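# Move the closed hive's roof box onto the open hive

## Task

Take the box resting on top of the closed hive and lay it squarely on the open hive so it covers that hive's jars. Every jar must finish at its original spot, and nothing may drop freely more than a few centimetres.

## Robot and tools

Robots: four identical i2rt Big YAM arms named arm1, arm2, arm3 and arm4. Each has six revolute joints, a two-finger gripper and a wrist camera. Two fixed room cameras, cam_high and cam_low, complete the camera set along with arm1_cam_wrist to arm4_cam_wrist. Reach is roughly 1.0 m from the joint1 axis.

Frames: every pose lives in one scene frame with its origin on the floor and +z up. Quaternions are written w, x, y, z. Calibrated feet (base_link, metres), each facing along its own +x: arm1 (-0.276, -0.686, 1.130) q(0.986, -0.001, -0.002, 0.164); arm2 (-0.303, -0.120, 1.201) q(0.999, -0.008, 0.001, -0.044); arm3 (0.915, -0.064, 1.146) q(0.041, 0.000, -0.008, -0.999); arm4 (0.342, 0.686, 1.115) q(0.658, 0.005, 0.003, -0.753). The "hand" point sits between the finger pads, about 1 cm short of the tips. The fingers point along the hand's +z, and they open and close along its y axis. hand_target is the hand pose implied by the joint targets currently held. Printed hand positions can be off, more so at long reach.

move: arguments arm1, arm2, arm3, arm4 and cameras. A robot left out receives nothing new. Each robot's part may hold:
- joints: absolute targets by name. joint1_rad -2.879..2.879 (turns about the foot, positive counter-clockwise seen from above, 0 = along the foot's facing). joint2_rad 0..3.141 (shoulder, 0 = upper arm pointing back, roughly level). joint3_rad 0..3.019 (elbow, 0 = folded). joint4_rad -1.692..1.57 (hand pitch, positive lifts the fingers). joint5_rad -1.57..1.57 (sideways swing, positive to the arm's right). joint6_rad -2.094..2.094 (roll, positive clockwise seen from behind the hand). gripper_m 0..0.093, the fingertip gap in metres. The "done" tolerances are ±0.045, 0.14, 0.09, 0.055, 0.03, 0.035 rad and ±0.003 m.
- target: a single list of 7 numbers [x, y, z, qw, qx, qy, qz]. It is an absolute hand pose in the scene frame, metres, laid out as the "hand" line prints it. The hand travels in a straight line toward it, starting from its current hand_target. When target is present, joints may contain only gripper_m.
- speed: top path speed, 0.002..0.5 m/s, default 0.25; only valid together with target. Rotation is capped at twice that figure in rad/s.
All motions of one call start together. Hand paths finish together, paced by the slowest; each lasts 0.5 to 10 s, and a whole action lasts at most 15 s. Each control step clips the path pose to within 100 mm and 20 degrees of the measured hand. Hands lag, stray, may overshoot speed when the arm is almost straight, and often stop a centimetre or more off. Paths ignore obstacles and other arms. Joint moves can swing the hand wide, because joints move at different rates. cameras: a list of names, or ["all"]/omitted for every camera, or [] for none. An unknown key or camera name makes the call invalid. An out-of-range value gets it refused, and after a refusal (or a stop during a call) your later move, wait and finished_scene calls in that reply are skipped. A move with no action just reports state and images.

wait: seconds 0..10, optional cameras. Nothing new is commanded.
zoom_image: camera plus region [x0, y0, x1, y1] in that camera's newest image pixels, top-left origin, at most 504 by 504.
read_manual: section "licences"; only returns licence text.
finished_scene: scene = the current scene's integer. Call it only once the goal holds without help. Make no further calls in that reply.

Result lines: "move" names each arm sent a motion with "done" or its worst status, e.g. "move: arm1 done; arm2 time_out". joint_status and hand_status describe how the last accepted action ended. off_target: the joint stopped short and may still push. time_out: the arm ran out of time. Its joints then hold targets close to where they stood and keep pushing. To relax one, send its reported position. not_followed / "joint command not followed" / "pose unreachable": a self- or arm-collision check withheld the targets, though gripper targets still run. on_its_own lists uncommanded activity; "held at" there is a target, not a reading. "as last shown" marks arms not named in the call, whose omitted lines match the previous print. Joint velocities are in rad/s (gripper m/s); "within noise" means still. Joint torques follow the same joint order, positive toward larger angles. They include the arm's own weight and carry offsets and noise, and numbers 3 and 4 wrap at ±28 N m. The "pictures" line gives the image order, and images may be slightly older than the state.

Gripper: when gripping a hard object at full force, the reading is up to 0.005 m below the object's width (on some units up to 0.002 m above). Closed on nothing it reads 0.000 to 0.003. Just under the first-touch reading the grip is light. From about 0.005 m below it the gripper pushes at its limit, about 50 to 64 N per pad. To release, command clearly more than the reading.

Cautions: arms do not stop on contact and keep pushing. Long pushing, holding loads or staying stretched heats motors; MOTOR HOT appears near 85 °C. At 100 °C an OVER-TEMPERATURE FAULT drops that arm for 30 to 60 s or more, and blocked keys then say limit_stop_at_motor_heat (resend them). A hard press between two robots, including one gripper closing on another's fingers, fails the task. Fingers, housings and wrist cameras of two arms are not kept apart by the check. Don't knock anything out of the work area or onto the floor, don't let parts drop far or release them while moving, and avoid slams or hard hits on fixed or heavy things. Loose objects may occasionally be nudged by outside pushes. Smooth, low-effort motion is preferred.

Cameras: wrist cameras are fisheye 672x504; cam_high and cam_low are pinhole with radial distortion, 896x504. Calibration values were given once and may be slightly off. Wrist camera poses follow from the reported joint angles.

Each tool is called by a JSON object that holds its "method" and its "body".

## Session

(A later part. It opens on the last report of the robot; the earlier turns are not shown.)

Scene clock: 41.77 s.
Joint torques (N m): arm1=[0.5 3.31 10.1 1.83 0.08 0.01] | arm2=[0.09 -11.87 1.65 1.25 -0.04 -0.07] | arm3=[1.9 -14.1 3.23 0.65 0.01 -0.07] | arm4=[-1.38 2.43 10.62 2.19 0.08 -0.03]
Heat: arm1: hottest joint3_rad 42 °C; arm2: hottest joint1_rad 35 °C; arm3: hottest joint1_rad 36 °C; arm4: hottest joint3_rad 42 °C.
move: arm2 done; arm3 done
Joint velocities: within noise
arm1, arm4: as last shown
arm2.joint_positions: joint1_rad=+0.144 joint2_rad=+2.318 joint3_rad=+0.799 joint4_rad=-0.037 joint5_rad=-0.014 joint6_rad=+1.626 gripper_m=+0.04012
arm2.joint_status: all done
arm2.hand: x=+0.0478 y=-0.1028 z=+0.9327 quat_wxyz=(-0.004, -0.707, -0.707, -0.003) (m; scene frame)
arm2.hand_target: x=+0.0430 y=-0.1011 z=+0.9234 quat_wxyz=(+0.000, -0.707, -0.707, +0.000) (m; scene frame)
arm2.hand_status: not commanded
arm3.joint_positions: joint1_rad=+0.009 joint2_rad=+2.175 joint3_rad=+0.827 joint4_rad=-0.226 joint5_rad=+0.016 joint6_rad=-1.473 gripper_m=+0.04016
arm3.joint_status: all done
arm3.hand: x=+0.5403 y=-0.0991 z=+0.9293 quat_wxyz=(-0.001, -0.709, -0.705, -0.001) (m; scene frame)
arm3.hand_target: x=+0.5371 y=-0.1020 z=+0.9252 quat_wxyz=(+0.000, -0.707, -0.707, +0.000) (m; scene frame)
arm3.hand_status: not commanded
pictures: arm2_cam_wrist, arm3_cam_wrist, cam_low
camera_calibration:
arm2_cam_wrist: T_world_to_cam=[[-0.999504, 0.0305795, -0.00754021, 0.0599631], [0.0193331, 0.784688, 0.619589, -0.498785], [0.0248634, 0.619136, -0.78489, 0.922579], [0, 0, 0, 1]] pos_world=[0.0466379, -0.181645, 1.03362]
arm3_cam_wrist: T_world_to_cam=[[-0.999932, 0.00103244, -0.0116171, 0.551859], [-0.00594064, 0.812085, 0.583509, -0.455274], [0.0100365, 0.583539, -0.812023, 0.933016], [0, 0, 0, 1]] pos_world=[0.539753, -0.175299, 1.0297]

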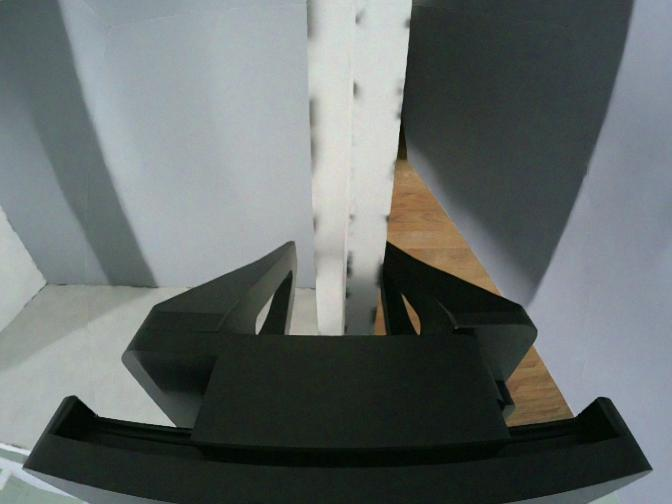

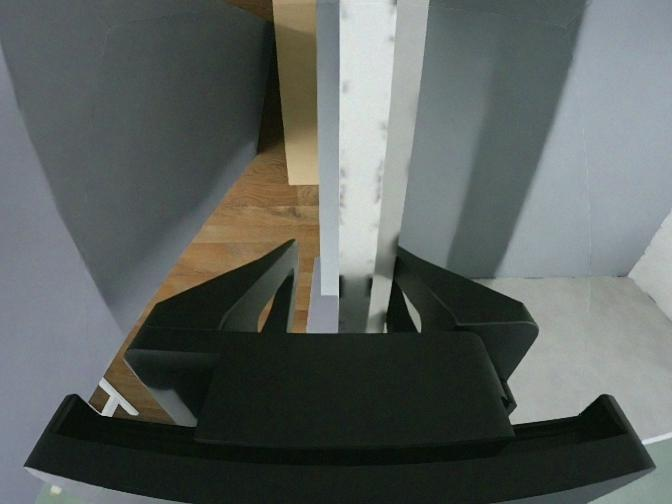

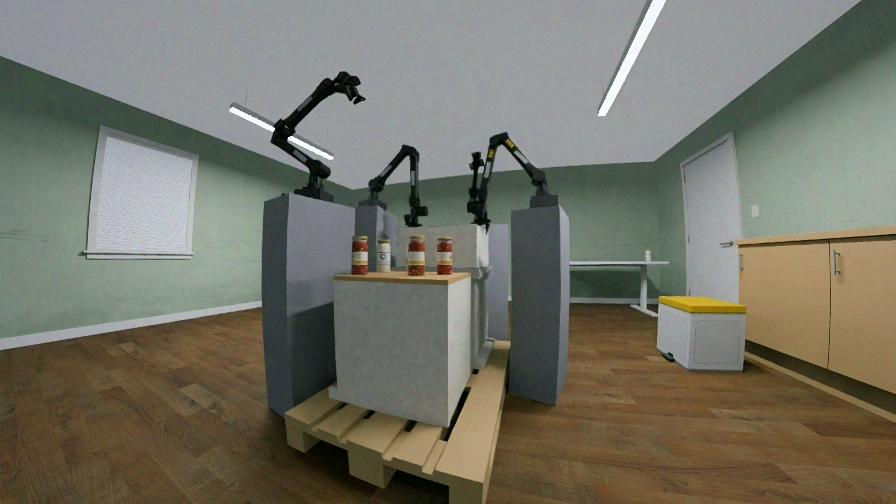

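{"method": "move", "body": {"arm2": {"joints":{"gripper_m":0.027}}, "arm3": {"joints":{"gripper_m":0.027}}, "cameras": ["arm2_cam_wrist","arm3_cam_wrist","cam_high"]}}

{"method": "move", "body": {"arm2": {"joints":{"gripper_m":0.02}}, "arm3": {"joints":{"gripper_m":0.02}}, "cameras": ["arm2_cam_wrist","arm3_cam_wrist"]}}

{"method": "move", "body": {"arm2": {"joints":{"gripper_m":0.009}}, "arm3": {"joints":{"gripper_m":0.009}}, "cameras": ["arm2_cam_wrist","arm3_cam_wrist"]}}

Scene clock: 51.20 s.
Joint torques (N m): arm1=[0.44 3.37 10.06 1.83 0.08 0.02] | arm2=[0.26 -11.93 1.61 1.29 -0.03 -0.05] | arm3=[1.9 -14.21 2.85 0.49 -0.04 -0.07] | arm4=[-0.85 2.96 10.5 2.09 0.1 -0.07]
Heat: arm1: hottest joint3_rad 43 °C; arm2: hottest joint1_rad 35 °C; arm3: hottest joint1_rad 36 °C; arm4: hottest joint3_rad 43 °C.
move: arm2 done; arm3 done
Joint velocities: within noise
arm1, arm4: as last shown
arm2.joint_positions: joint1_rad=+0.144 joint2_rad=+2.318 joint3_rad=+0.799 joint4_rad=-0.037 joint5_rad=-0.014 joint6_rad=+1.626 gripper_m=+0.02713
arm2.joint_status: all done
arm2.hand: x=+0.0478 y=-0.1028 z=+0.9327 quat_wxyz=(-0.004, -0.707, -0.707, -0.003) (m; scene frame)
arm2.hand_target: x=+0.0430 y=-0.1011 z=+0.9234 quat_wxyz=(+0.000, -0.707, -0.707, +0.000) (m; scene frame)
arm2.hand_status: not commanded
arm3.joint_positions: joint1_rad=+0.009 joint2_rad=+2.175 joint3_rad=+0.832 joint4_rad=-0.220 joint5_rad=+0.016 joint6_rad=-1.473 gripper_m=+0.02717
arm3.joint_status: all done
arm3.hand: x=+0.5358 y=-0.0994 z=+0.9298 quat_wxyz=(+0.002, -0.709, -0.705, +0.003) (m; scene frame)
arm3.hand_target: x=+0.5370 y=-0.1020 z=+0.9252 quat_wxyz=(+0.000, -0.707, -0.707, +0.000) (m; scene frame)
arm3.hand_status: not commanded
pictures: arm2_cam_wrist, arm3_cam_wrist, cam_high
camera_calibration:
arm2_cam_wrist: T_world_to_cam=[[-0.999501, 0.0305921, -0.0078969, 0.0604333], [0.0191184, 0.784602, 0.619704, -0.498911], [0.025154, 0.619244, -0.784796, 0.922485], [0, 0, 0, 1]] pos_world=[0.0467374, -0.181645, 1.03362]
arm3_cam_wrist: T_world_to_cam=[[-0.999999, 0.00125099, -0.000839725, 0.537445], [0.000526252, 0.812229, 0.583338, -0.45855], [0.0014118, 0.583337, -0.812229, 0.938351], [0, 0, 0, 1]] pos_world=[0.536361, -0.175599, 1.0301]

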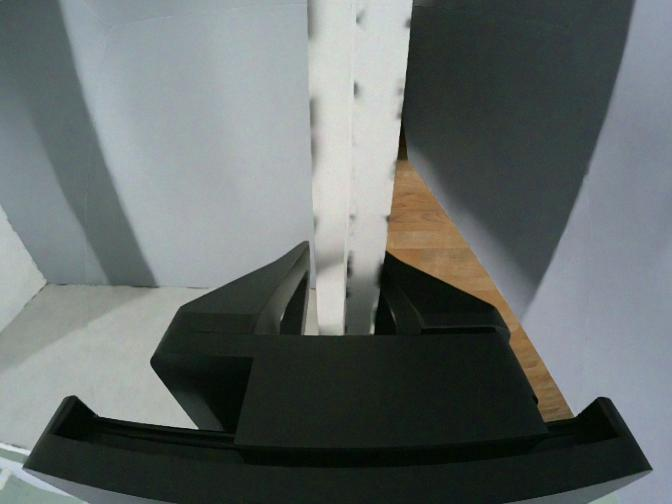

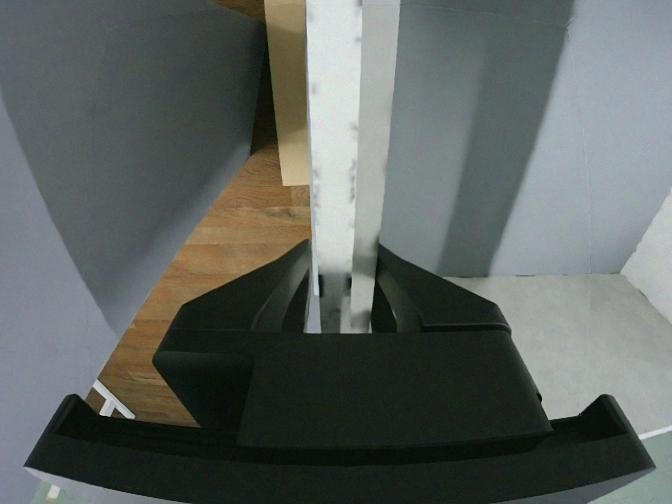

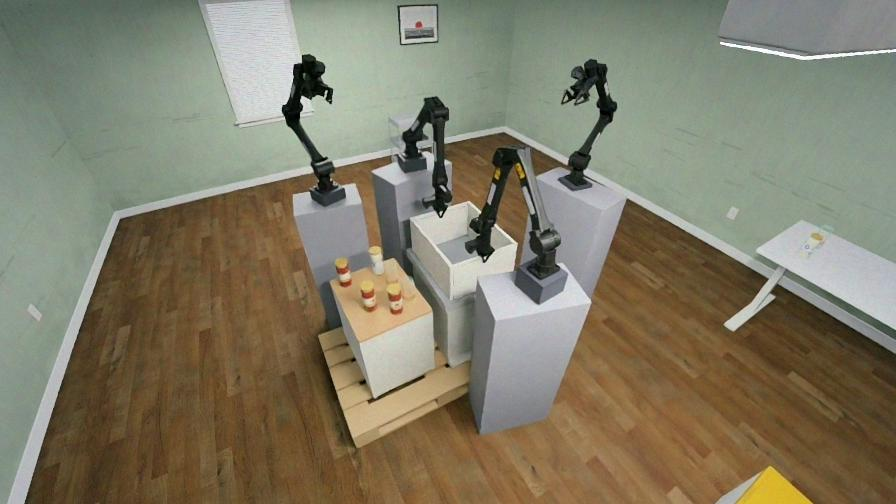

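Scene clock: 51.73 s.
Joint torques (N m): arm1=[0.44 3.37 10.1 1.85 0.08 0.02] | arm2=[0.03 -11.87 1.68 1.28 -0.03 -0.08] | arm3=[1.96 -14.51 2.39 0.28 -0.05 -0.07] | arm4=[-1.55 2.84 10.61 2.21 0.09 -0.03]
Heat: arm1: hottest joint3_rad 43 °C; arm2: hottest joint1_rad 35 °C; arm3: hottest joint1_rad 36 °C; arm4: hottest joint3_rad 43 °C.
move: arm2 done; arm3 done
Joint velocities: within noise
arm1, arm4: as last shown
arm2.joint_positions: joint1_rad=+0.144 joint2_rad=+2.320 joint3_rad=+0.798 joint4_rad=-0.037 joint5_rad=-0.014 joint6_rad=+1.627 gripper_m=+0.02043
arm2.joint_status: all done
arm2.hand: x=+0.0467 y=-0.1028 z=+0.9319 quat_wxyz=(-0.003, -0.707, -0.707, -0.003) (m; scene frame)
arm2.hand_target: x=+0.0428 y=-0.1010 z=+0.9234 quat_wxyz=(+0.000, -0.707, -0.707, +0.000) (m; scene frame)
arm2.hand_status: not commanded
arm3.joint_positions: joint1_rad=+0.009 joint2_rad=+2.175 joint3_rad=+0.837 joint4_rad=-0.219 joint5_rad=+0.017 joint6_rad=-1.473 gripper_m=+0.02019
arm3.joint_status: all done
arm3.hand: x=+0.5324 y=-0.0996 z=+0.9302 quat_wxyz=(+0.005, -0.709, -0.705, +0.005) (m; scene frame)
arm3.hand_target: x=+0.5370 y=-0.1021 z=+0.9252 quat_wxyz=(+0.000, -0.707, -0.707, +0.000) (m; scene frame)
arm3.hand_status: not commanded
pictures: arm2_cam_wrist, arm3_cam_wrist
camera_calibration:
arm2_cam_wrist: T_world_to_cam=[[-0.999494, 0.0313895, -0.00522958, 0.0568189], [0.0213945, 0.78449, 0.619772, -0.49859], [0.0235569, 0.619346, -0.784764, 0.921942], [0, 0, 0, 1]] pos_world=[0.0457391, -0.181646, 1.03282]
arm3_cam_wrist: T_world_to_cam=[[-0.999983, 0.00136271, 0.00565979, 0.527964], [0.00440752, 0.812362, 0.583137, -0.460518], [-0.00380316, 0.583152, -0.812354, 0.941756], [0, 0, 0, 1]] pos_world=[0.533566, -0.175799, 1.0306]

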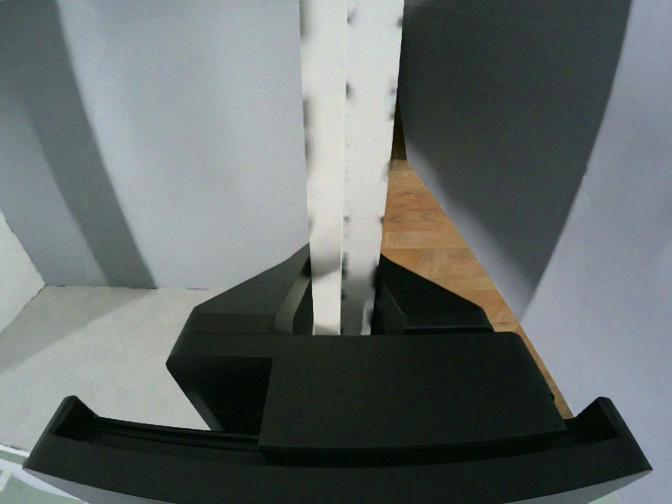

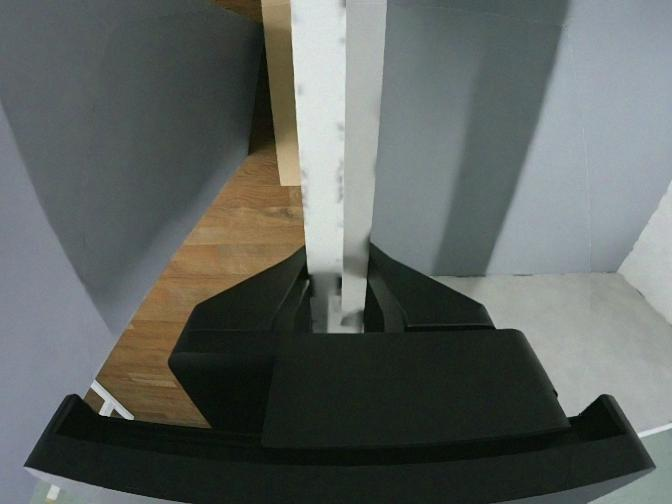

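Scene clock: 52.17 s.
Joint torques (N m): arm1=[0.44 3.31 10.06 1.84 0.08 0.02] | arm2=[-0.03 -11.99 1.65 1.31 -0.04 -0.09] | arm3=[1.9 -14.33 2.39 0.39 -0.05 -0.07] | arm4=[-1.14 2.78 10.39 2.11 0.08 -0.07]
Heat: arm1: hottest joint3_rad 43 °C; arm2: hottest joint1_rad 35 °C; arm3: hottest joint1_rad 36 °C; arm4: hottest joint3_rad 43 °C.
move: arm2 off_target; arm3 off_target
Joint velocities: within noise
arm1.joint_positions: joint1_rad=-0.101 joint2_rad=+0.597 joint3_rad=+1.316 joint4_rad=-1.146 joint5_rad=+0.204 joint6_rad=-0.336 gripper_m=+0.09396
arm1.joint_status: not commanded
arm1.hand: x=-0.0198 y=-0.6619 z=+1.6805 quat_wxyz=(-0.534, +0.180, -0.818, +0.115) (m; scene frame)
arm1.hand_target: x=-0.0229 y=-0.6626 z=+1.6934 quat_wxyz=(-0.546, +0.177, -0.811, +0.115) (m; scene frame)
arm1.hand_status: not commanded
arm2.joint_positions: joint1_rad=+0.144 joint2_rad=+2.320 joint3_rad=+0.798 joint4_rad=-0.037 joint5_rad=-0.014 joint6_rad=+1.628 gripper_m=+0.01957
arm2.joint_status: gripper_m off_target (ended at +0.01958, target +0.00900)
arm2.hand: x=+0.0467 y=-0.1028 z=+0.9319 quat_wxyz=(-0.003, -0.707, -0.707, -0.003) (m; scene frame)
arm2.hand_target: x=+0.0428 y=-0.1010 z=+0.9234 quat_wxyz=(+0.000, -0.707, -0.707, +0.000) (m; scene frame)
arm2.hand_status: not commanded
arm3.joint_positions: joint1_rad=+0.009 joint2_rad=+2.175 joint3_rad=+0.837 joint4_rad=-0.219 joint5_rad=+0.017 joint6_rad=-1.473 gripper_m=+0.02004
arm3.joint_status: gripper_m off_target (ended at +0.02004, target +0.00900)
arm3.hand: x=+0.5321 y=-0.0996 z=+0.9303 quat_wxyz=(+0.005, -0.709, -0.705, +0.006) (m; scene frame)
arm3.hand_target: x=+0.5371 y=-0.1020 z=+0.9252 quat_wxyz=(+0.000, -0.707, -0.707, +0.000) (m; scene frame)
arm3.hand_status: not commanded
arm4.joint_positions: joint1_rad=+0.455 joint2_rad=+0.590 joint3_rad=+1.318 joint4_rad=-1.342 joint5_rad=+0.195 joint6_rad=+0.414 gripper_m=+0.09396
arm4.joint_status: not commanded
arm4.hand: x=+0.3805 y=+0.4520 z=+1.6238 quat_wxyz=(-0.381, -0.686, -0.563, +0.261) (m; scene frame)
arm4.hand_target: x=+0.3798 y=+0.4540 z=+1.6349 quat_wxyz=(-0.392, -0.682, -0.558, +0.265) (m; scene frame)
arm4.hand_status: not commanded
pictures: arm2_cam_wrist, arm3_cam_wrist
camera_calibration:
arm2_cam_wrist: T_world_to_cam=[[-0.999457, 0.0325283, -0.00527336, 0.0569664], [0.022261, 0.784462, 0.619778, -0.498639], [0.0242971, 0.619324, -0.78476, 0.921901], [0, 0, 0, 1]] pos_world=[0.0456361, -0.181645, 1.03282]
arm3_cam_wrist: T_world_to_cam=[[-0.999981, 0.00134885, 0.00602008, 0.527389], [0.00460636, 0.812363, 0.583134, -0.46062], [-0.00410392, 0.583151, -0.812353, 0.941914], [0, 0, 0, 1]] pos_world=[0.533367, -0.175799, 1.0306]

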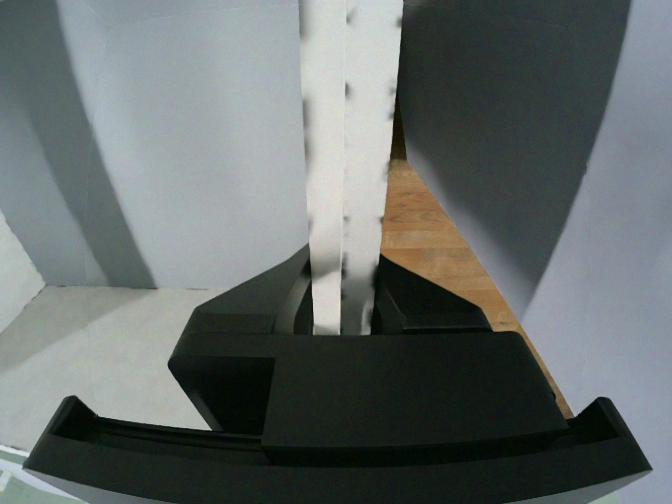

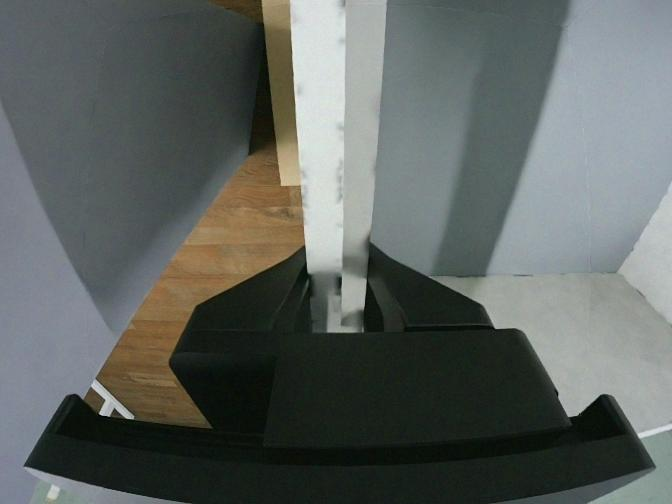

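{"method": "move", "body": {"arm2": {"target":[0.044,-0.101,0.965,0,0.7071,0.7071,0],"speed":0.05}, "arm3": {"target":[0.535,-0.101,0.965,0,0.7071,0.7071,0],"speed":0.05}, "cameras": []}}

{"method": "move", "body": {"arm2": {"target":[0.044,-0.101,1.0,0,0.7071,0.7071,0],"speed":0.05}, "arm3": {"target":[0.535,-0.101,1.0,0,0.7071,0.7071,0],"speed":0.05}, "cameras": ["arm2_cam_wrist","arm3_cam_wrist","cam_high","cam_low"]}}

Scene clock: 56.37 s.
Joint torques (N m): arm1=[0.5 3.37 10.07 1.85 0.08 0.02] | arm2=[-0.03 -20.84 -1.29 -1.14 -0.28 -0.09] | arm3=[1.79 -22.71 0.81 -1.59 0.09 -0.09] | arm4=[-1.26 3.19 10.51 2.29 0.1 -0.03]
Heat: arm1: hottest joint3_rad 43 °C; arm2: hottest joint1_rad 35 °C; arm3: hottest joint1_rad 36 °C; arm4: hottest joint3_rad 43 °C.
move: arm2 off_target; arm3 off_target
Joint velocities: within noise
arm1, arm4: as last shown
arm2.joint_positions: joint1_rad=+0.144 joint2_rad=+2.294 joint3_rad=+0.792 joint4_rad=-0.062 joint5_rad=-0.009 joint6_rad=+1.628 gripper_m=+0.01948
arm2.joint_status: not commanded
arm2.hand: x=+0.0463 y=-0.1037 z=+0.9402 quat_wxyz=(-0.003, -0.708, -0.707, +0.002) (m; scene frame)
arm2.hand_target: x=+0.0437 y=-0.1011 z=+0.9626 quat_wxyz=(+0.000, -0.707, -0.707, +0.000) (m; scene frame)
arm2.hand_status: off_target (0.025 m and 0.4 deg from the pose sent, 0.033 m and 0.5 deg at the start)
arm3.joint_positions: joint1_rad=+0.009 joint2_rad=+2.157 joint3_rad=+0.835 joint4_rad=-0.258 joint5_rad=+0.014 joint6_rad=-1.473 gripper_m=+0.01998
arm3.joint_status: not commanded
arm3.hand: x=+0.5375 y=-0.0996 z=+0.9363 quat_wxyz=(-0.004, -0.709, -0.705, -0.003) (m; scene frame)
arm3.hand_target: x=+0.5352 y=-0.1010 z=+0.9624 quat_wxyz=(+0.000, -0.707, -0.707, +0.000) (m; scene frame)
arm3.hand_status: off_target (0.029 m and 0.7 deg from the pose sent, 0.035 m and 0.9 deg at the start)
pictures: none
No camera images: "cameras" was empty.

Scene clock: 57.77 s.
Joint torques (N m): arm1=[0.56 3.37 10.09 1.84 0.09 0.02] | arm2=[-0.32 -20.42 0.14 -1.44 -0.29 -0.13] | arm3=[1.9 -22.12 1.94 -1.73 0.07 -0.07] | arm4=[-1.79 2.67 10.54 2.32 0.08 -0.06]
Heat: arm1: hottest joint3_rad 43 °C; arm2: hottest joint1_rad 35 °C; arm3: hottest joint1_rad 36 °C; arm4: hottest joint3_rad 43 °C.
move: arm2 off_target; arm3 off_target
Joint velocities: within noise
arm1, arm4: as last shown
arm2.joint_positions: joint1_rad=+0.144 joint2_rad=+2.180 joint3_rad=+0.752 joint4_rad=-0.140 joint5_rad=-0.009 joint6_rad=+1.628 gripper_m=+0.01948
arm2.joint_status: not commanded
arm2.hand: x=+0.0447 y=-0.1033 z=+0.9760 quat_wxyz=(-0.002, -0.708, -0.707, +0.003) (m; scene frame)
arm2.hand_target: x=+0.0437 y=-0.1011 z=+0.9977 quat_wxyz=(+0.000, -0.707, -0.707, +0.000) (m; scene frame)
arm2.hand_status: off_target (0.024 m and 0.4 deg from the pose sent, 0.060 m and 0.4 deg at the start)
arm3.joint_positions: joint1_rad=+0.009 joint2_rad=+2.054 joint3_rad=+0.817 joint4_rad=-0.343 joint5_rad=+0.014 joint6_rad=-1.473 gripper_m=+0.01998
arm3.joint_status: not commanded
arm3.hand: x=+0.5363 y=-0.0991 z=+0.9715 quat_wxyz=(-0.004, -0.709, -0.705, -0.003) (m; scene frame)
arm3.hand_target: x=+0.5351 y=-0.1009 z=+0.9974 quat_wxyz=(+0.000, -0.707, -0.707, +0.000) (m; scene frame)
arm3.hand_status: off_target (0.029 m and 0.7 deg from the pose sent, 0.064 m and 0.7 deg at the start)
pictures: arm2_cam_wrist, arm3_cam_wrist, cam_high, cam_low
camera_calibration:
arm2_cam_wrist: T_world_to_cam=[[-0.999454, 0.0327778, 0.00415334, 0.046097], [0.0284079, 0.788333, 0.614593, -0.520419], [0.0168708, 0.614375, -0.788834, 0.960633], [0, 0, 0, 1]] pos_world=[0.0446492, -0.181436, 1.07743]
arm3_cam_wrist: T_world_to_cam=[[-0.999826, 0.000892212, -0.0186166, 0.555067], [-0.0101192, 0.812825, 0.58242, -0.476534], [0.0156517, 0.582507, -0.812675, 0.964867], [0, 0, 0, 1]] pos_world=[0.535047, -0.175198, 1.072]

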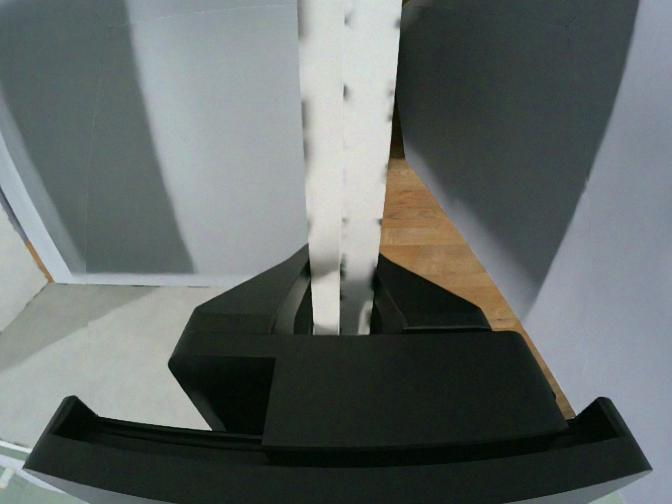

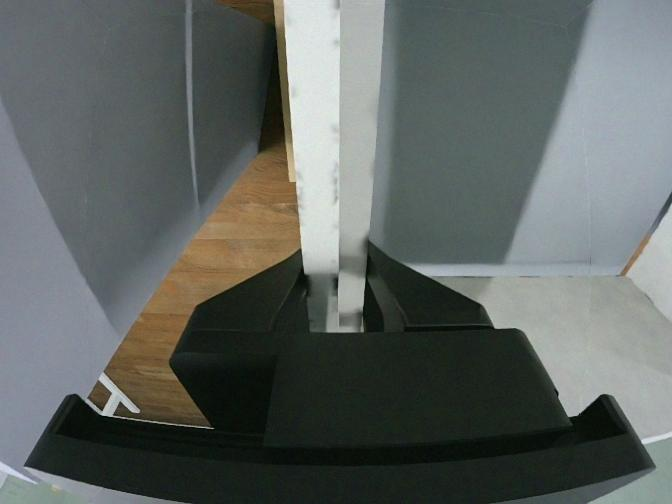

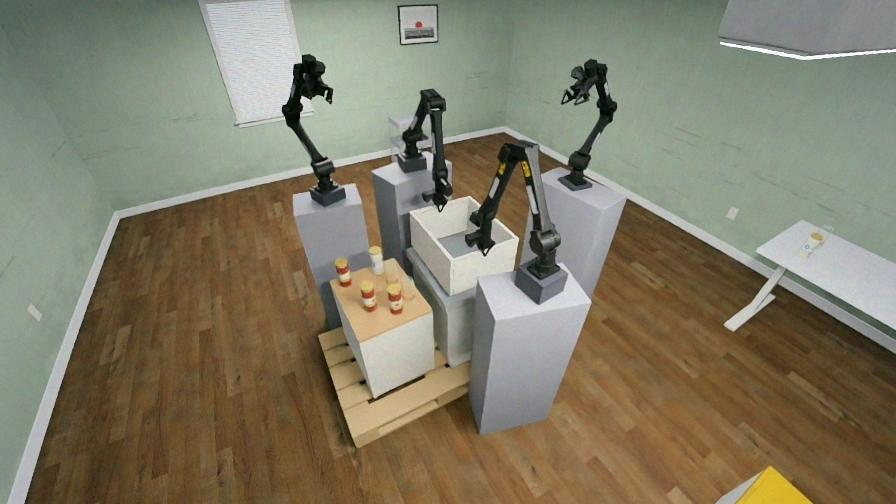

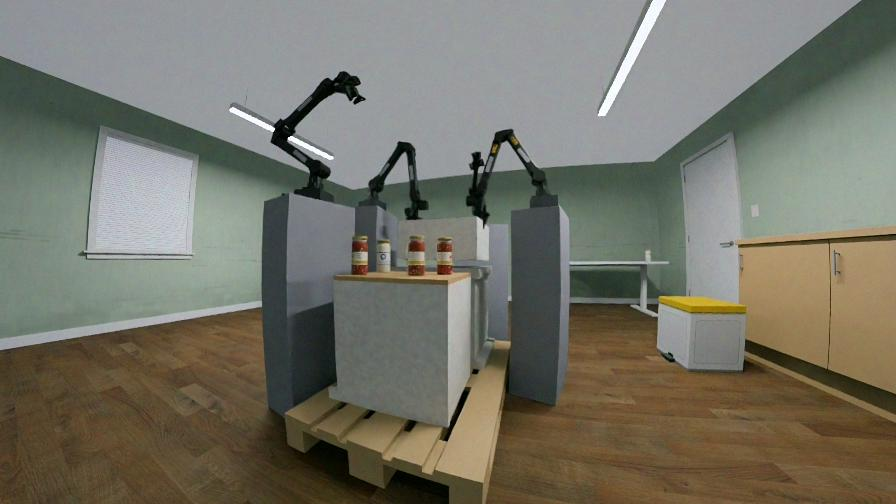

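{"method": "move", "body": {"arm2": {"target":[0.044,-0.101,1.09,0,0.7071,0.7071,0],"speed":0.08}, "arm3": {"target":[0.535,-0.101,1.092,0,0.7071,0.7071,0],"speed":0.08}, "cameras": ["cam_low"]}}

{"method": "move", "body": {"arm2": {"target":[0.044,-0.101,1.18,0,0.7071,0.7071,0],"speed":0.08}, "arm3": {"target":[0.535,-0.101,1.184,0,0.7071,0.7071,0],"speed":0.08}, "cameras": ["cam_low","cam_high","arm2_cam_wrist","arm3_cam_wrist"]}}

Scene clock: 61.33 s.
Joint torques (N m): arm1=[0.5 3.37 10.06 1.8 0.08 0.02] | arm2=[-0.15 -18.67 3.06 -1.96 -0.31 -0.14] | arm3=[2.2 -20.48 5.76 -2.24 0.08 -0.03] | arm4=[-1.32 3.02 10.5 2.21 0.08 -0.02]
Heat: arm1: hottest joint3_rad 44 °C; arm2: hottest joint1_rad 35 °C; arm3: hottest joint1_rad 36 °C; arm4: hottest joint3_rad 43 °C.
move: arm2 off_target; arm3 off_target
Joint velocities: within noise
arm1, arm4: as last shown
arm2.joint_positions: joint1_rad=+0.144 joint2_rad=+1.893 joint3_rad=+0.709 joint4_rad=-0.382 joint5_rad=-0.009 joint6_rad=+1.628 gripper_m=+0.01948
arm2.joint_status: not commanded
arm2.hand: x=+0.0476 y=-0.1017 z=+1.0664 quat_wxyz=(-0.003, -0.708, -0.707, +0.002) (m; scene frame)
arm2.hand_target: x=+0.0441 y=-0.1010 z=+1.0876 quat_wxyz=(+0.000, -0.707, -0.707, +0.000) (m; scene frame)
arm2.hand_status: off_target (0.024 m and 0.4 deg from the pose sent, 0.114 m and 0.4 deg at the start)
arm3.joint_positions: joint1_rad=+0.009 joint2_rad=+1.802 joint3_rad=+0.809 joint4_rad=-0.590 joint5_rad=+0.014 joint6_rad=-1.473 gripper_m=+0.01998
arm3.joint_status: not commanded
arm3.hand: x=+0.5367 y=-0.0975 z=+1.0616 quat_wxyz=(-0.005, -0.709, -0.705, -0.004) (m; scene frame)
arm3.hand_target: x=+0.5349 y=-0.1009 z=+1.0895 quat_wxyz=(+0.000, -0.707, -0.707, +0.001) (m; scene frame)
arm3.hand_status: off_target (0.031 m and 0.8 deg from the pose sent, 0.121 m and 0.7 deg at the start)
pictures: cam_low

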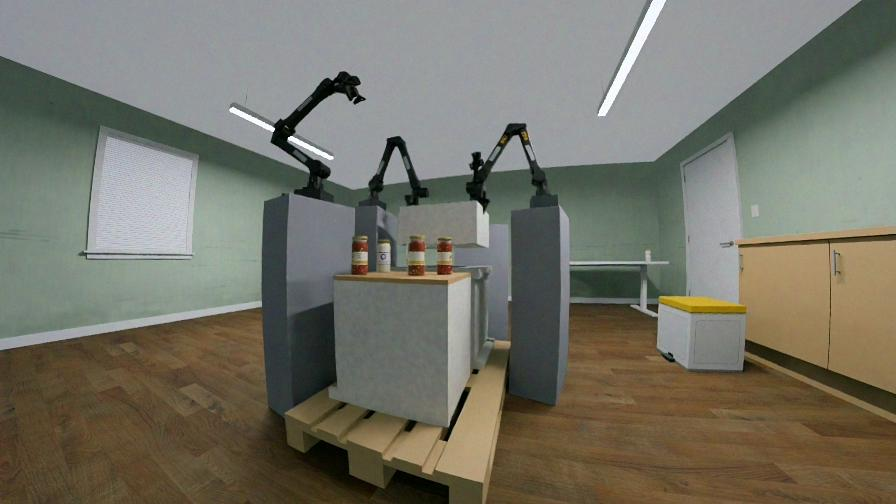

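Scene clock: 63.20 s.
Joint torques (N m): arm1=[0.5 3.31 10.09 1.83 0.08 0.02] | arm2=[-0.85 -17.2 7.49 -3 -0.29 -0.2] | arm3=[2.49 -19.14 9.51 -2.95 0.08 0] | arm4=[-1.38 3.43 10.44 2.35 0.06 -0.07]
Heat: arm1: hottest joint3_rad 44 °C; arm2: hottest joint1_rad 35 °C; arm3: hottest joint1_rad 36 °C; arm4: hottest joint3_rad 44 °C.
move: arm2 off_target; arm3 off_target
Joint velocities: within noise
arm1, arm4: as last shown
arm2.joint_positions: joint1_rad=+0.144 joint2_rad=+1.639 joint3_rad=+0.721 joint4_rad=-0.647 joint5_rad=-0.009 joint6_rad=+1.628 gripper_m=+0.01948
arm2.joint_status: not commanded
arm2.hand: x=+0.0447 y=-0.1004 z=+1.1520 quat_wxyz=(-0.003, -0.708, -0.707, +0.002) (m; scene frame)
arm2.hand_target: x=+0.0442 y=-0.1009 z=+1.1776 quat_wxyz=(-0.001, -0.707, -0.707, -0.001) (m; scene frame)
arm2.hand_status: off_target (0.028 m and 0.4 deg from the pose sent, 0.114 m and 0.4 deg at the start)
arm3.joint_positions: joint1_rad=+0.009 joint2_rad=+1.605 joint3_rad=+0.864 joint4_rad=-0.842 joint5_rad=+0.014 joint6_rad=-1.473 gripper_m=+0.01997
arm3.joint_status: not commanded
arm3.hand: x=+0.5350 y=-0.0963 z=+1.1470 quat_wxyz=(-0.005, -0.709, -0.705, -0.004) (m; scene frame)
arm3.hand_target: x=+0.5349 y=-0.1008 z=+1.1811 quat_wxyz=(+0.000, -0.707, -0.707, +0.001) (m; scene frame)
arm3.hand_status: off_target (0.037 m and 0.8 deg from the pose sent, 0.122 m and 0.9 deg at the start)
pictures: arm2_cam_wrist, arm3_cam_wrist, cam_high, cam_low
camera_calibration:
arm2_cam_wrist: T_world_to_cam=[[-0.999465, 0.0326854, 0.00152359, 0.048351], [0.0267137, 0.7882, 0.614839, -0.631046], [0.0188953, 0.614551, -0.788651, 1.09746], [0, 0, 0, 1]] pos_world=[0.0444457, -0.178637, 1.25343]
arm3_cam_wrist: T_world_to_cam=[[-0.999775, 0.00127231, -0.021183, 0.559968], [-0.0113099, 0.812678, 0.582604, -0.580603], [0.0179562, 0.582712, -0.81248, 1.10437], [0, 0, 0, 1]] pos_world=[0.533445, -0.172399, 1.2474]

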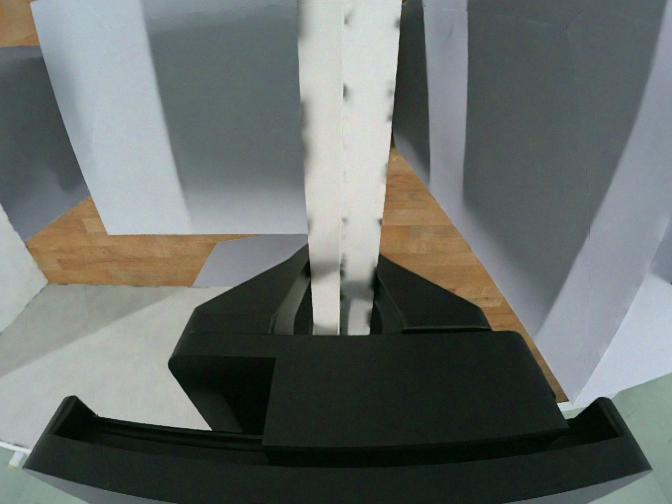

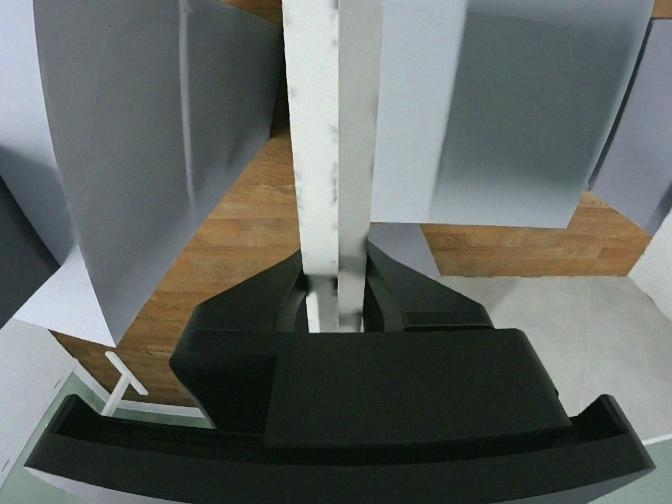

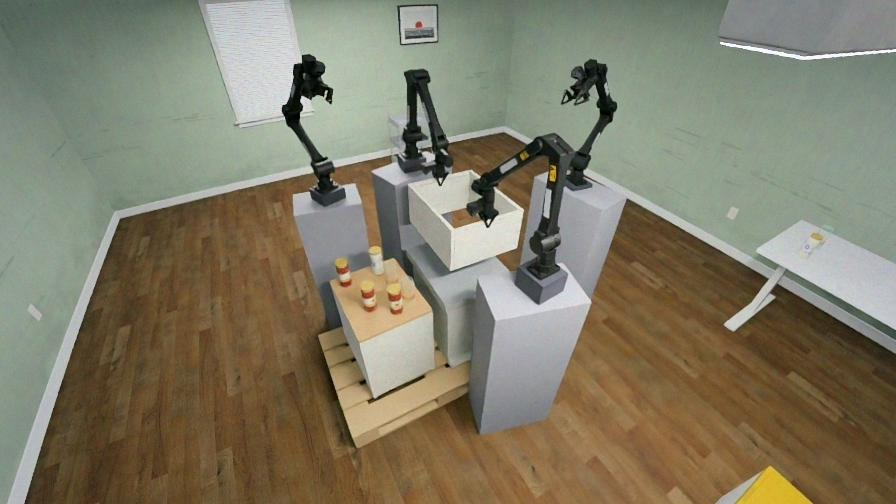

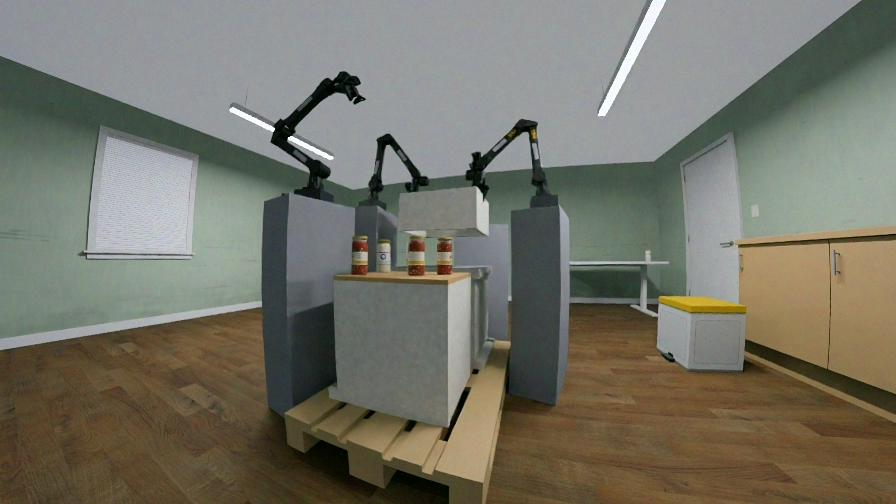

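{"method": "move", "body": {"arm2": {"target":[0.044,-0.101,1.21,0,0.7071,0.7071,0],"speed":0.08}, "arm3": {"target":[0.535,-0.101,1.218,0,0.7071,0.7071,0],"speed":0.08}, "cameras": []}}

{"method": "move", "body": {"arm2": {"target":[0.044,-0.22,1.215,0,0.7071,0.7071,0],"speed":0.08}, "arm3": {"target":[0.535,-0.22,1.223,0,0.7071,0.7071,0],"speed":0.08}, "cameras": ["cam_low","arm2_cam_wrist","arm3_cam_wrist"]}}

Scene clock: 67.77 s.
Joint torques (N m): arm1=[0.5 3.31 10.09 1.83 0.08 0.02] | arm2=[-0.91 -16.5 8.75 -3.26 -0.29 -0.21] | arm3=[2.55 -19.02 10.77 -3.18 0.08 0.01] | arm4=[-0.97 2.9 10.36 2.32 0.1 -0.05]
Heat: arm1: hottest joint3_rad 44 °C; arm2: hottest joint1_rad 35 °C; arm3: hottest joint1_rad 36 °C; arm4: hottest joint3_rad 44 °C.
move: arm2 off_target; arm3 off_target
Joint velocities: within noise
arm1, arm4: as last shown
arm2.joint_positions: joint1_rad=+0.144 joint2_rad=+1.569 joint3_rad=+0.741 joint4_rad=-0.737 joint5_rad=-0.009 joint6_rad=+1.628 gripper_m=+0.01948
arm2.joint_status: not commanded
arm2.hand: x=+0.0448 y=-0.1000 z=+1.1796 quat_wxyz=(-0.003, -0.708, -0.707, +0.002) (m; scene frame)
arm2.hand_target: x=+0.0442 y=-0.1009 z=+1.2074 quat_wxyz=(-0.001, -0.707, -0.707, -0.001) (m; scene frame)
arm2.hand_status: off_target (0.030 m and 0.4 deg from the pose sent, 0.058 m and 0.4 deg at the start)
arm3.joint_positions: joint1_rad=+0.009 joint2_rad=+1.552 joint3_rad=+0.899 joint4_rad=-0.937 joint5_rad=+0.014 joint6_rad=-1.473 gripper_m=+0.01997
arm3.joint_status: not commanded
arm3.hand: x=+0.5351 y=-0.0957 z=+1.1767 quat_wxyz=(-0.007, -0.709, -0.705, -0.006) (m; scene frame)
arm3.hand_target: x=+0.5350 y=-0.1007 z=+1.2148 quat_wxyz=(+0.001, -0.707, -0.707, +0.001) (m; scene frame)
arm3.hand_status: off_target (0.042 m and 1.1 deg from the pose sent, 0.071 m and 0.8 deg at the start)
pictures: none
No camera images: "cameras" was empty.

Scene clock: 70.00 s.
Joint torques (N m): arm1=[0.5 3.37 10.09 1.83 0.08 0.02] | arm2=[-2.02 -14.21 9.57 -2.78 0.15 -0.35] | arm3=[3.37 -16.73 12.44 -2.59 -0.49 0.07] | arm4=[-1.26 2.9 10.47 2.24 0.03 -0.02]
Heat: arm1: hottest joint3_rad 44 °C; arm2: hottest joint1_rad 35 °C; arm3: hottest joint1_rad 36 °C; arm4: hottest joint3_rad 44 °C.
move: arm2 off_target; arm3 off_target
Joint velocities: within noise
arm1, arm4: as last shown
arm2.joint_positions: joint1_rad=-0.177 joint2_rad=+1.569 joint3_rad=+0.779 joint4_rad=-0.770 joint5_rad=-0.019 joint6_rad=+1.308 gripper_m=+0.01948
arm2.joint_status: not commanded
arm2.hand: x=+0.0458 y=-0.2119 z=+1.1917 quat_wxyz=(-0.004, -0.708, -0.707, -0.004) (m; scene frame)
arm2.hand_target: x=+0.0441 y=-0.2197 z=+1.2137 quat_wxyz=(-0.001, -0.707, -0.707, -0.001) (m; scene frame)
arm2.hand_status: off_target (0.025 m and 0.7 deg from the pose sent, 0.125 m and 0.4 deg at the start)
arm3.joint_positions: joint1_rad=+0.291 joint2_rad=+1.583 joint3_rad=+0.975 joint4_rad=-0.980 joint5_rad=+0.024 joint6_rad=-1.187 gripper_m=+0.01997
arm3.joint_status: not commanded
arm3.hand: x=+0.5377 y=-0.2064 z=+1.1901 quat_wxyz=(+0.001, -0.710, -0.704, -0.008) (m; scene frame)
arm3.hand_target: x=+0.5354 y=-0.2194 z=+1.2218 quat_wxyz=(+0.000, -0.707, -0.707, +0.001) (m; scene frame)
arm3.hand_status: off_target (0.036 m and 1.0 deg from the pose sent, 0.133 m and 1.1 deg at the start)
pictures: arm2_cam_wrist, arm3_cam_wrist, cam_low
camera_calibration:
arm2_cam_wrist: T_world_to_cam=[[-0.999421, 0.0329006, -0.00868379, 0.0650952], [0.020425, 0.784153, 0.620232, -0.574637], [0.0272154, 0.619695, -0.78437, 1.19286], [0, 0, 0, 1]] pos_world=[0.0443303, -0.290746, 1.29261]
arm3_cam_wrist: T_world_to_cam=[[-0.999839, 0.00478766, -0.017274, 0.559795], [-0.0064136, 0.804325, 0.594155, -0.534365], [0.0167385, 0.59417, -0.804165, 1.19668], [0, 0, 0, 1]] pos_world=[0.536247, -0.28391, 1.2895]

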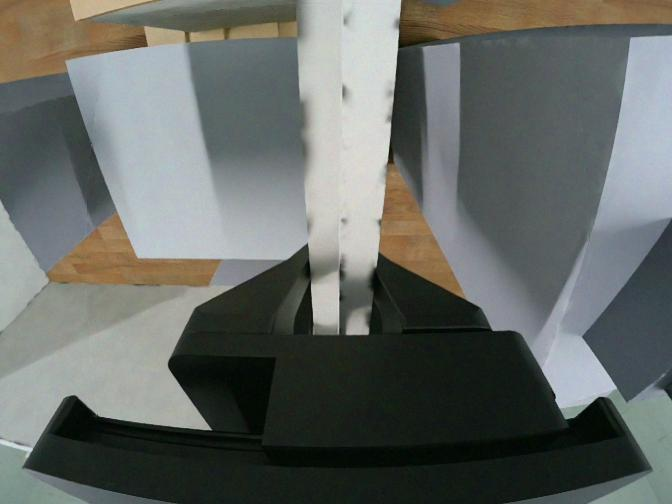

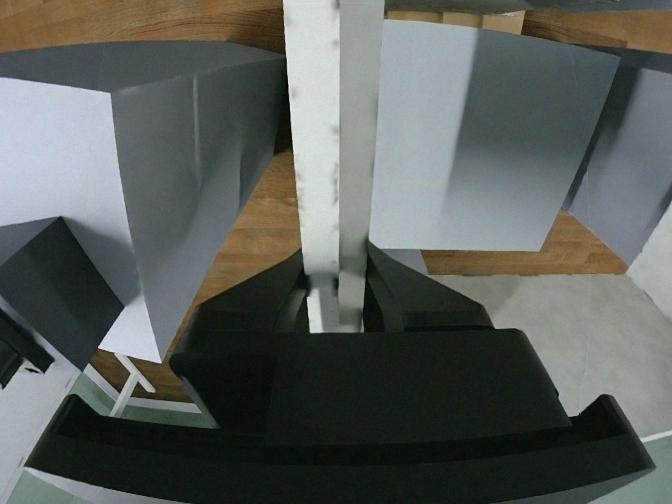

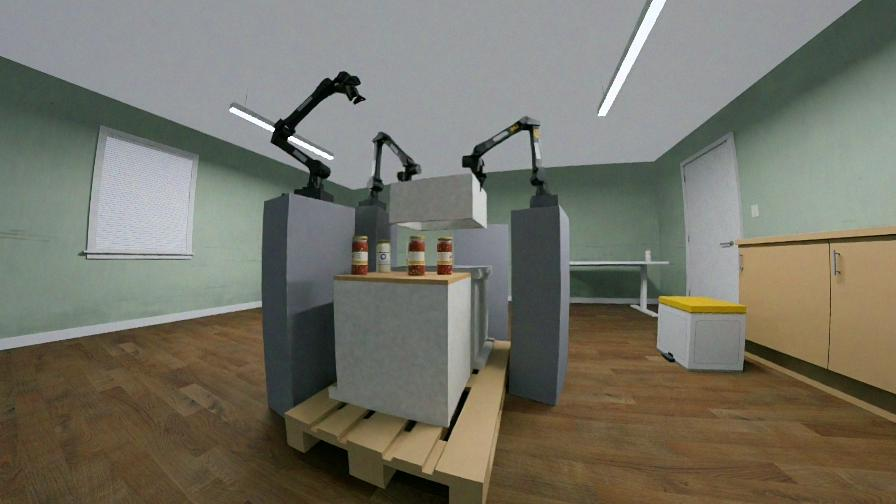

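{"method": "move", "body": {"arm2": {"target":[0.044,-0.41,1.215,0,0.7071,0.7071,0],"speed":0.09}, "arm3": {"target":[0.534,-0.412,1.227,0,0.7071,0.7071,0],"speed":0.09}, "cameras": ["cam_low","arm2_cam_wrist","arm3_cam_wrist"]}}

Scene clock: 74.47 s.
Joint torques (N m): arm1=[0.5 3.37 10.09 1.83 0.08 0.02] | arm2=[-2.55 -17.9 11.89 -2.37 0.69 -0.44] | arm3=[3.78 -22.36 14.41 -2.33 -1.09 0.06] | arm4=[-1.49 2.78 10.45 2.21 0.07 -0.07]
Heat: arm1: hottest joint3_rad 45 °C; arm2: hottest joint1_rad 35 °C; arm3: hottest joint1_rad 36 °C; arm4: hottest joint3_rad 44 °C.
move: arm2 off_target; arm3 off_target
Joint velocities: within noise
arm1, arm4: as last shown
arm2.joint_positions: joint1_rad=-0.585 joint2_rad=+1.773 joint3_rad=+1.018 joint4_rad=-0.843 joint5_rad=-0.029 joint6_rad=+0.903 gripper_m=+0.01948
arm2.joint_status: not commanded
arm2.hand: x=+0.0406 y=-0.3886 z=+1.1827 quat_wxyz=(+0.011, -0.709, -0.705, -0.006) (m; scene frame)
arm2.hand_target: x=+0.0435 y=-0.4091 z=+1.2142 quat_wxyz=(-0.001, -0.707, -0.707, +0.000) (m; scene frame)
arm2.hand_status: off_target (0.039 m and 1.5 deg from the pose sent, 0.199 m and 0.7 deg at the start)
arm3.joint_positions: joint1_rad=+0.632 joint2_rad=+1.840 joint3_rad=+1.281 joint4_rad=-1.072 joint5_rad=+0.037 joint6_rad=-0.839 gripper_m=+0.01997
arm3.joint_status: not commanded
arm3.hand: x=+0.5350 y=-0.3841 z=+1.1787 quat_wxyz=(+0.010, -0.713, -0.701, -0.026) (m; scene frame)
arm3.hand_target: x=+0.5354 y=-0.4101 z=+1.2259 quat_wxyz=(+0.000, -0.707, -0.707, +0.001) (m; scene frame)
arm3.hand_status: off_target (0.056 m and 3.3 deg from the pose sent, 0.209 m and 1.0 deg at the start)
pictures: arm2_cam_wrist, arm3_cam_wrist, cam_low
camera_calibration:
arm2_cam_wrist: T_world_to_cam=[[-0.999264, 0.0368267, 0.0107313, 0.0442673], [0.0351846, 0.768559, 0.63881, -0.458973], [0.0152776, 0.638718, -0.76929, 1.28538], [0, 0, 0, 1]] pos_world=[0.0407459, -0.469879, 1.28155]
arm3_cam_wrist: T_world_to_cam=[[-0.999475, 0.01215, -0.0300357, 0.575505], [-0.00925744, 0.781289, 0.624101, -0.427232], [0.0310494, 0.624051, -0.780766, 1.26935], [0, 0, 0, 1]] pos_world=[0.531835, -0.465341, 1.27499]

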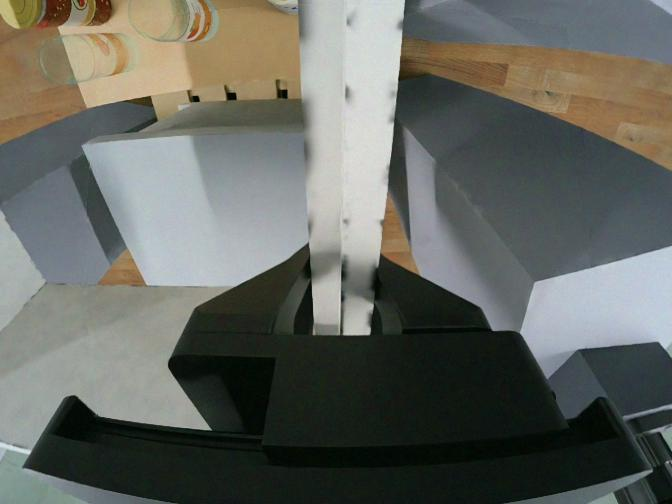

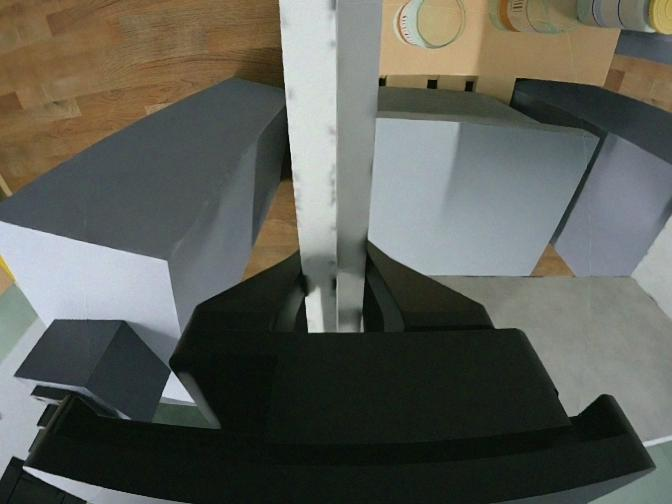

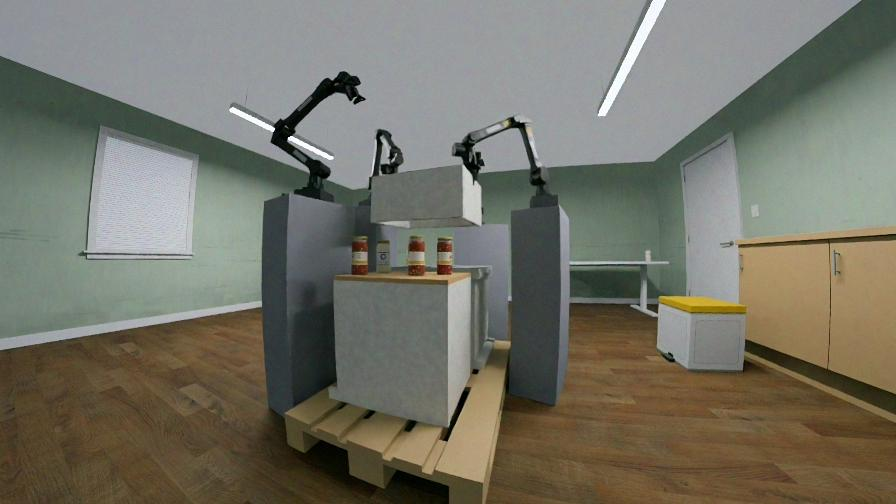

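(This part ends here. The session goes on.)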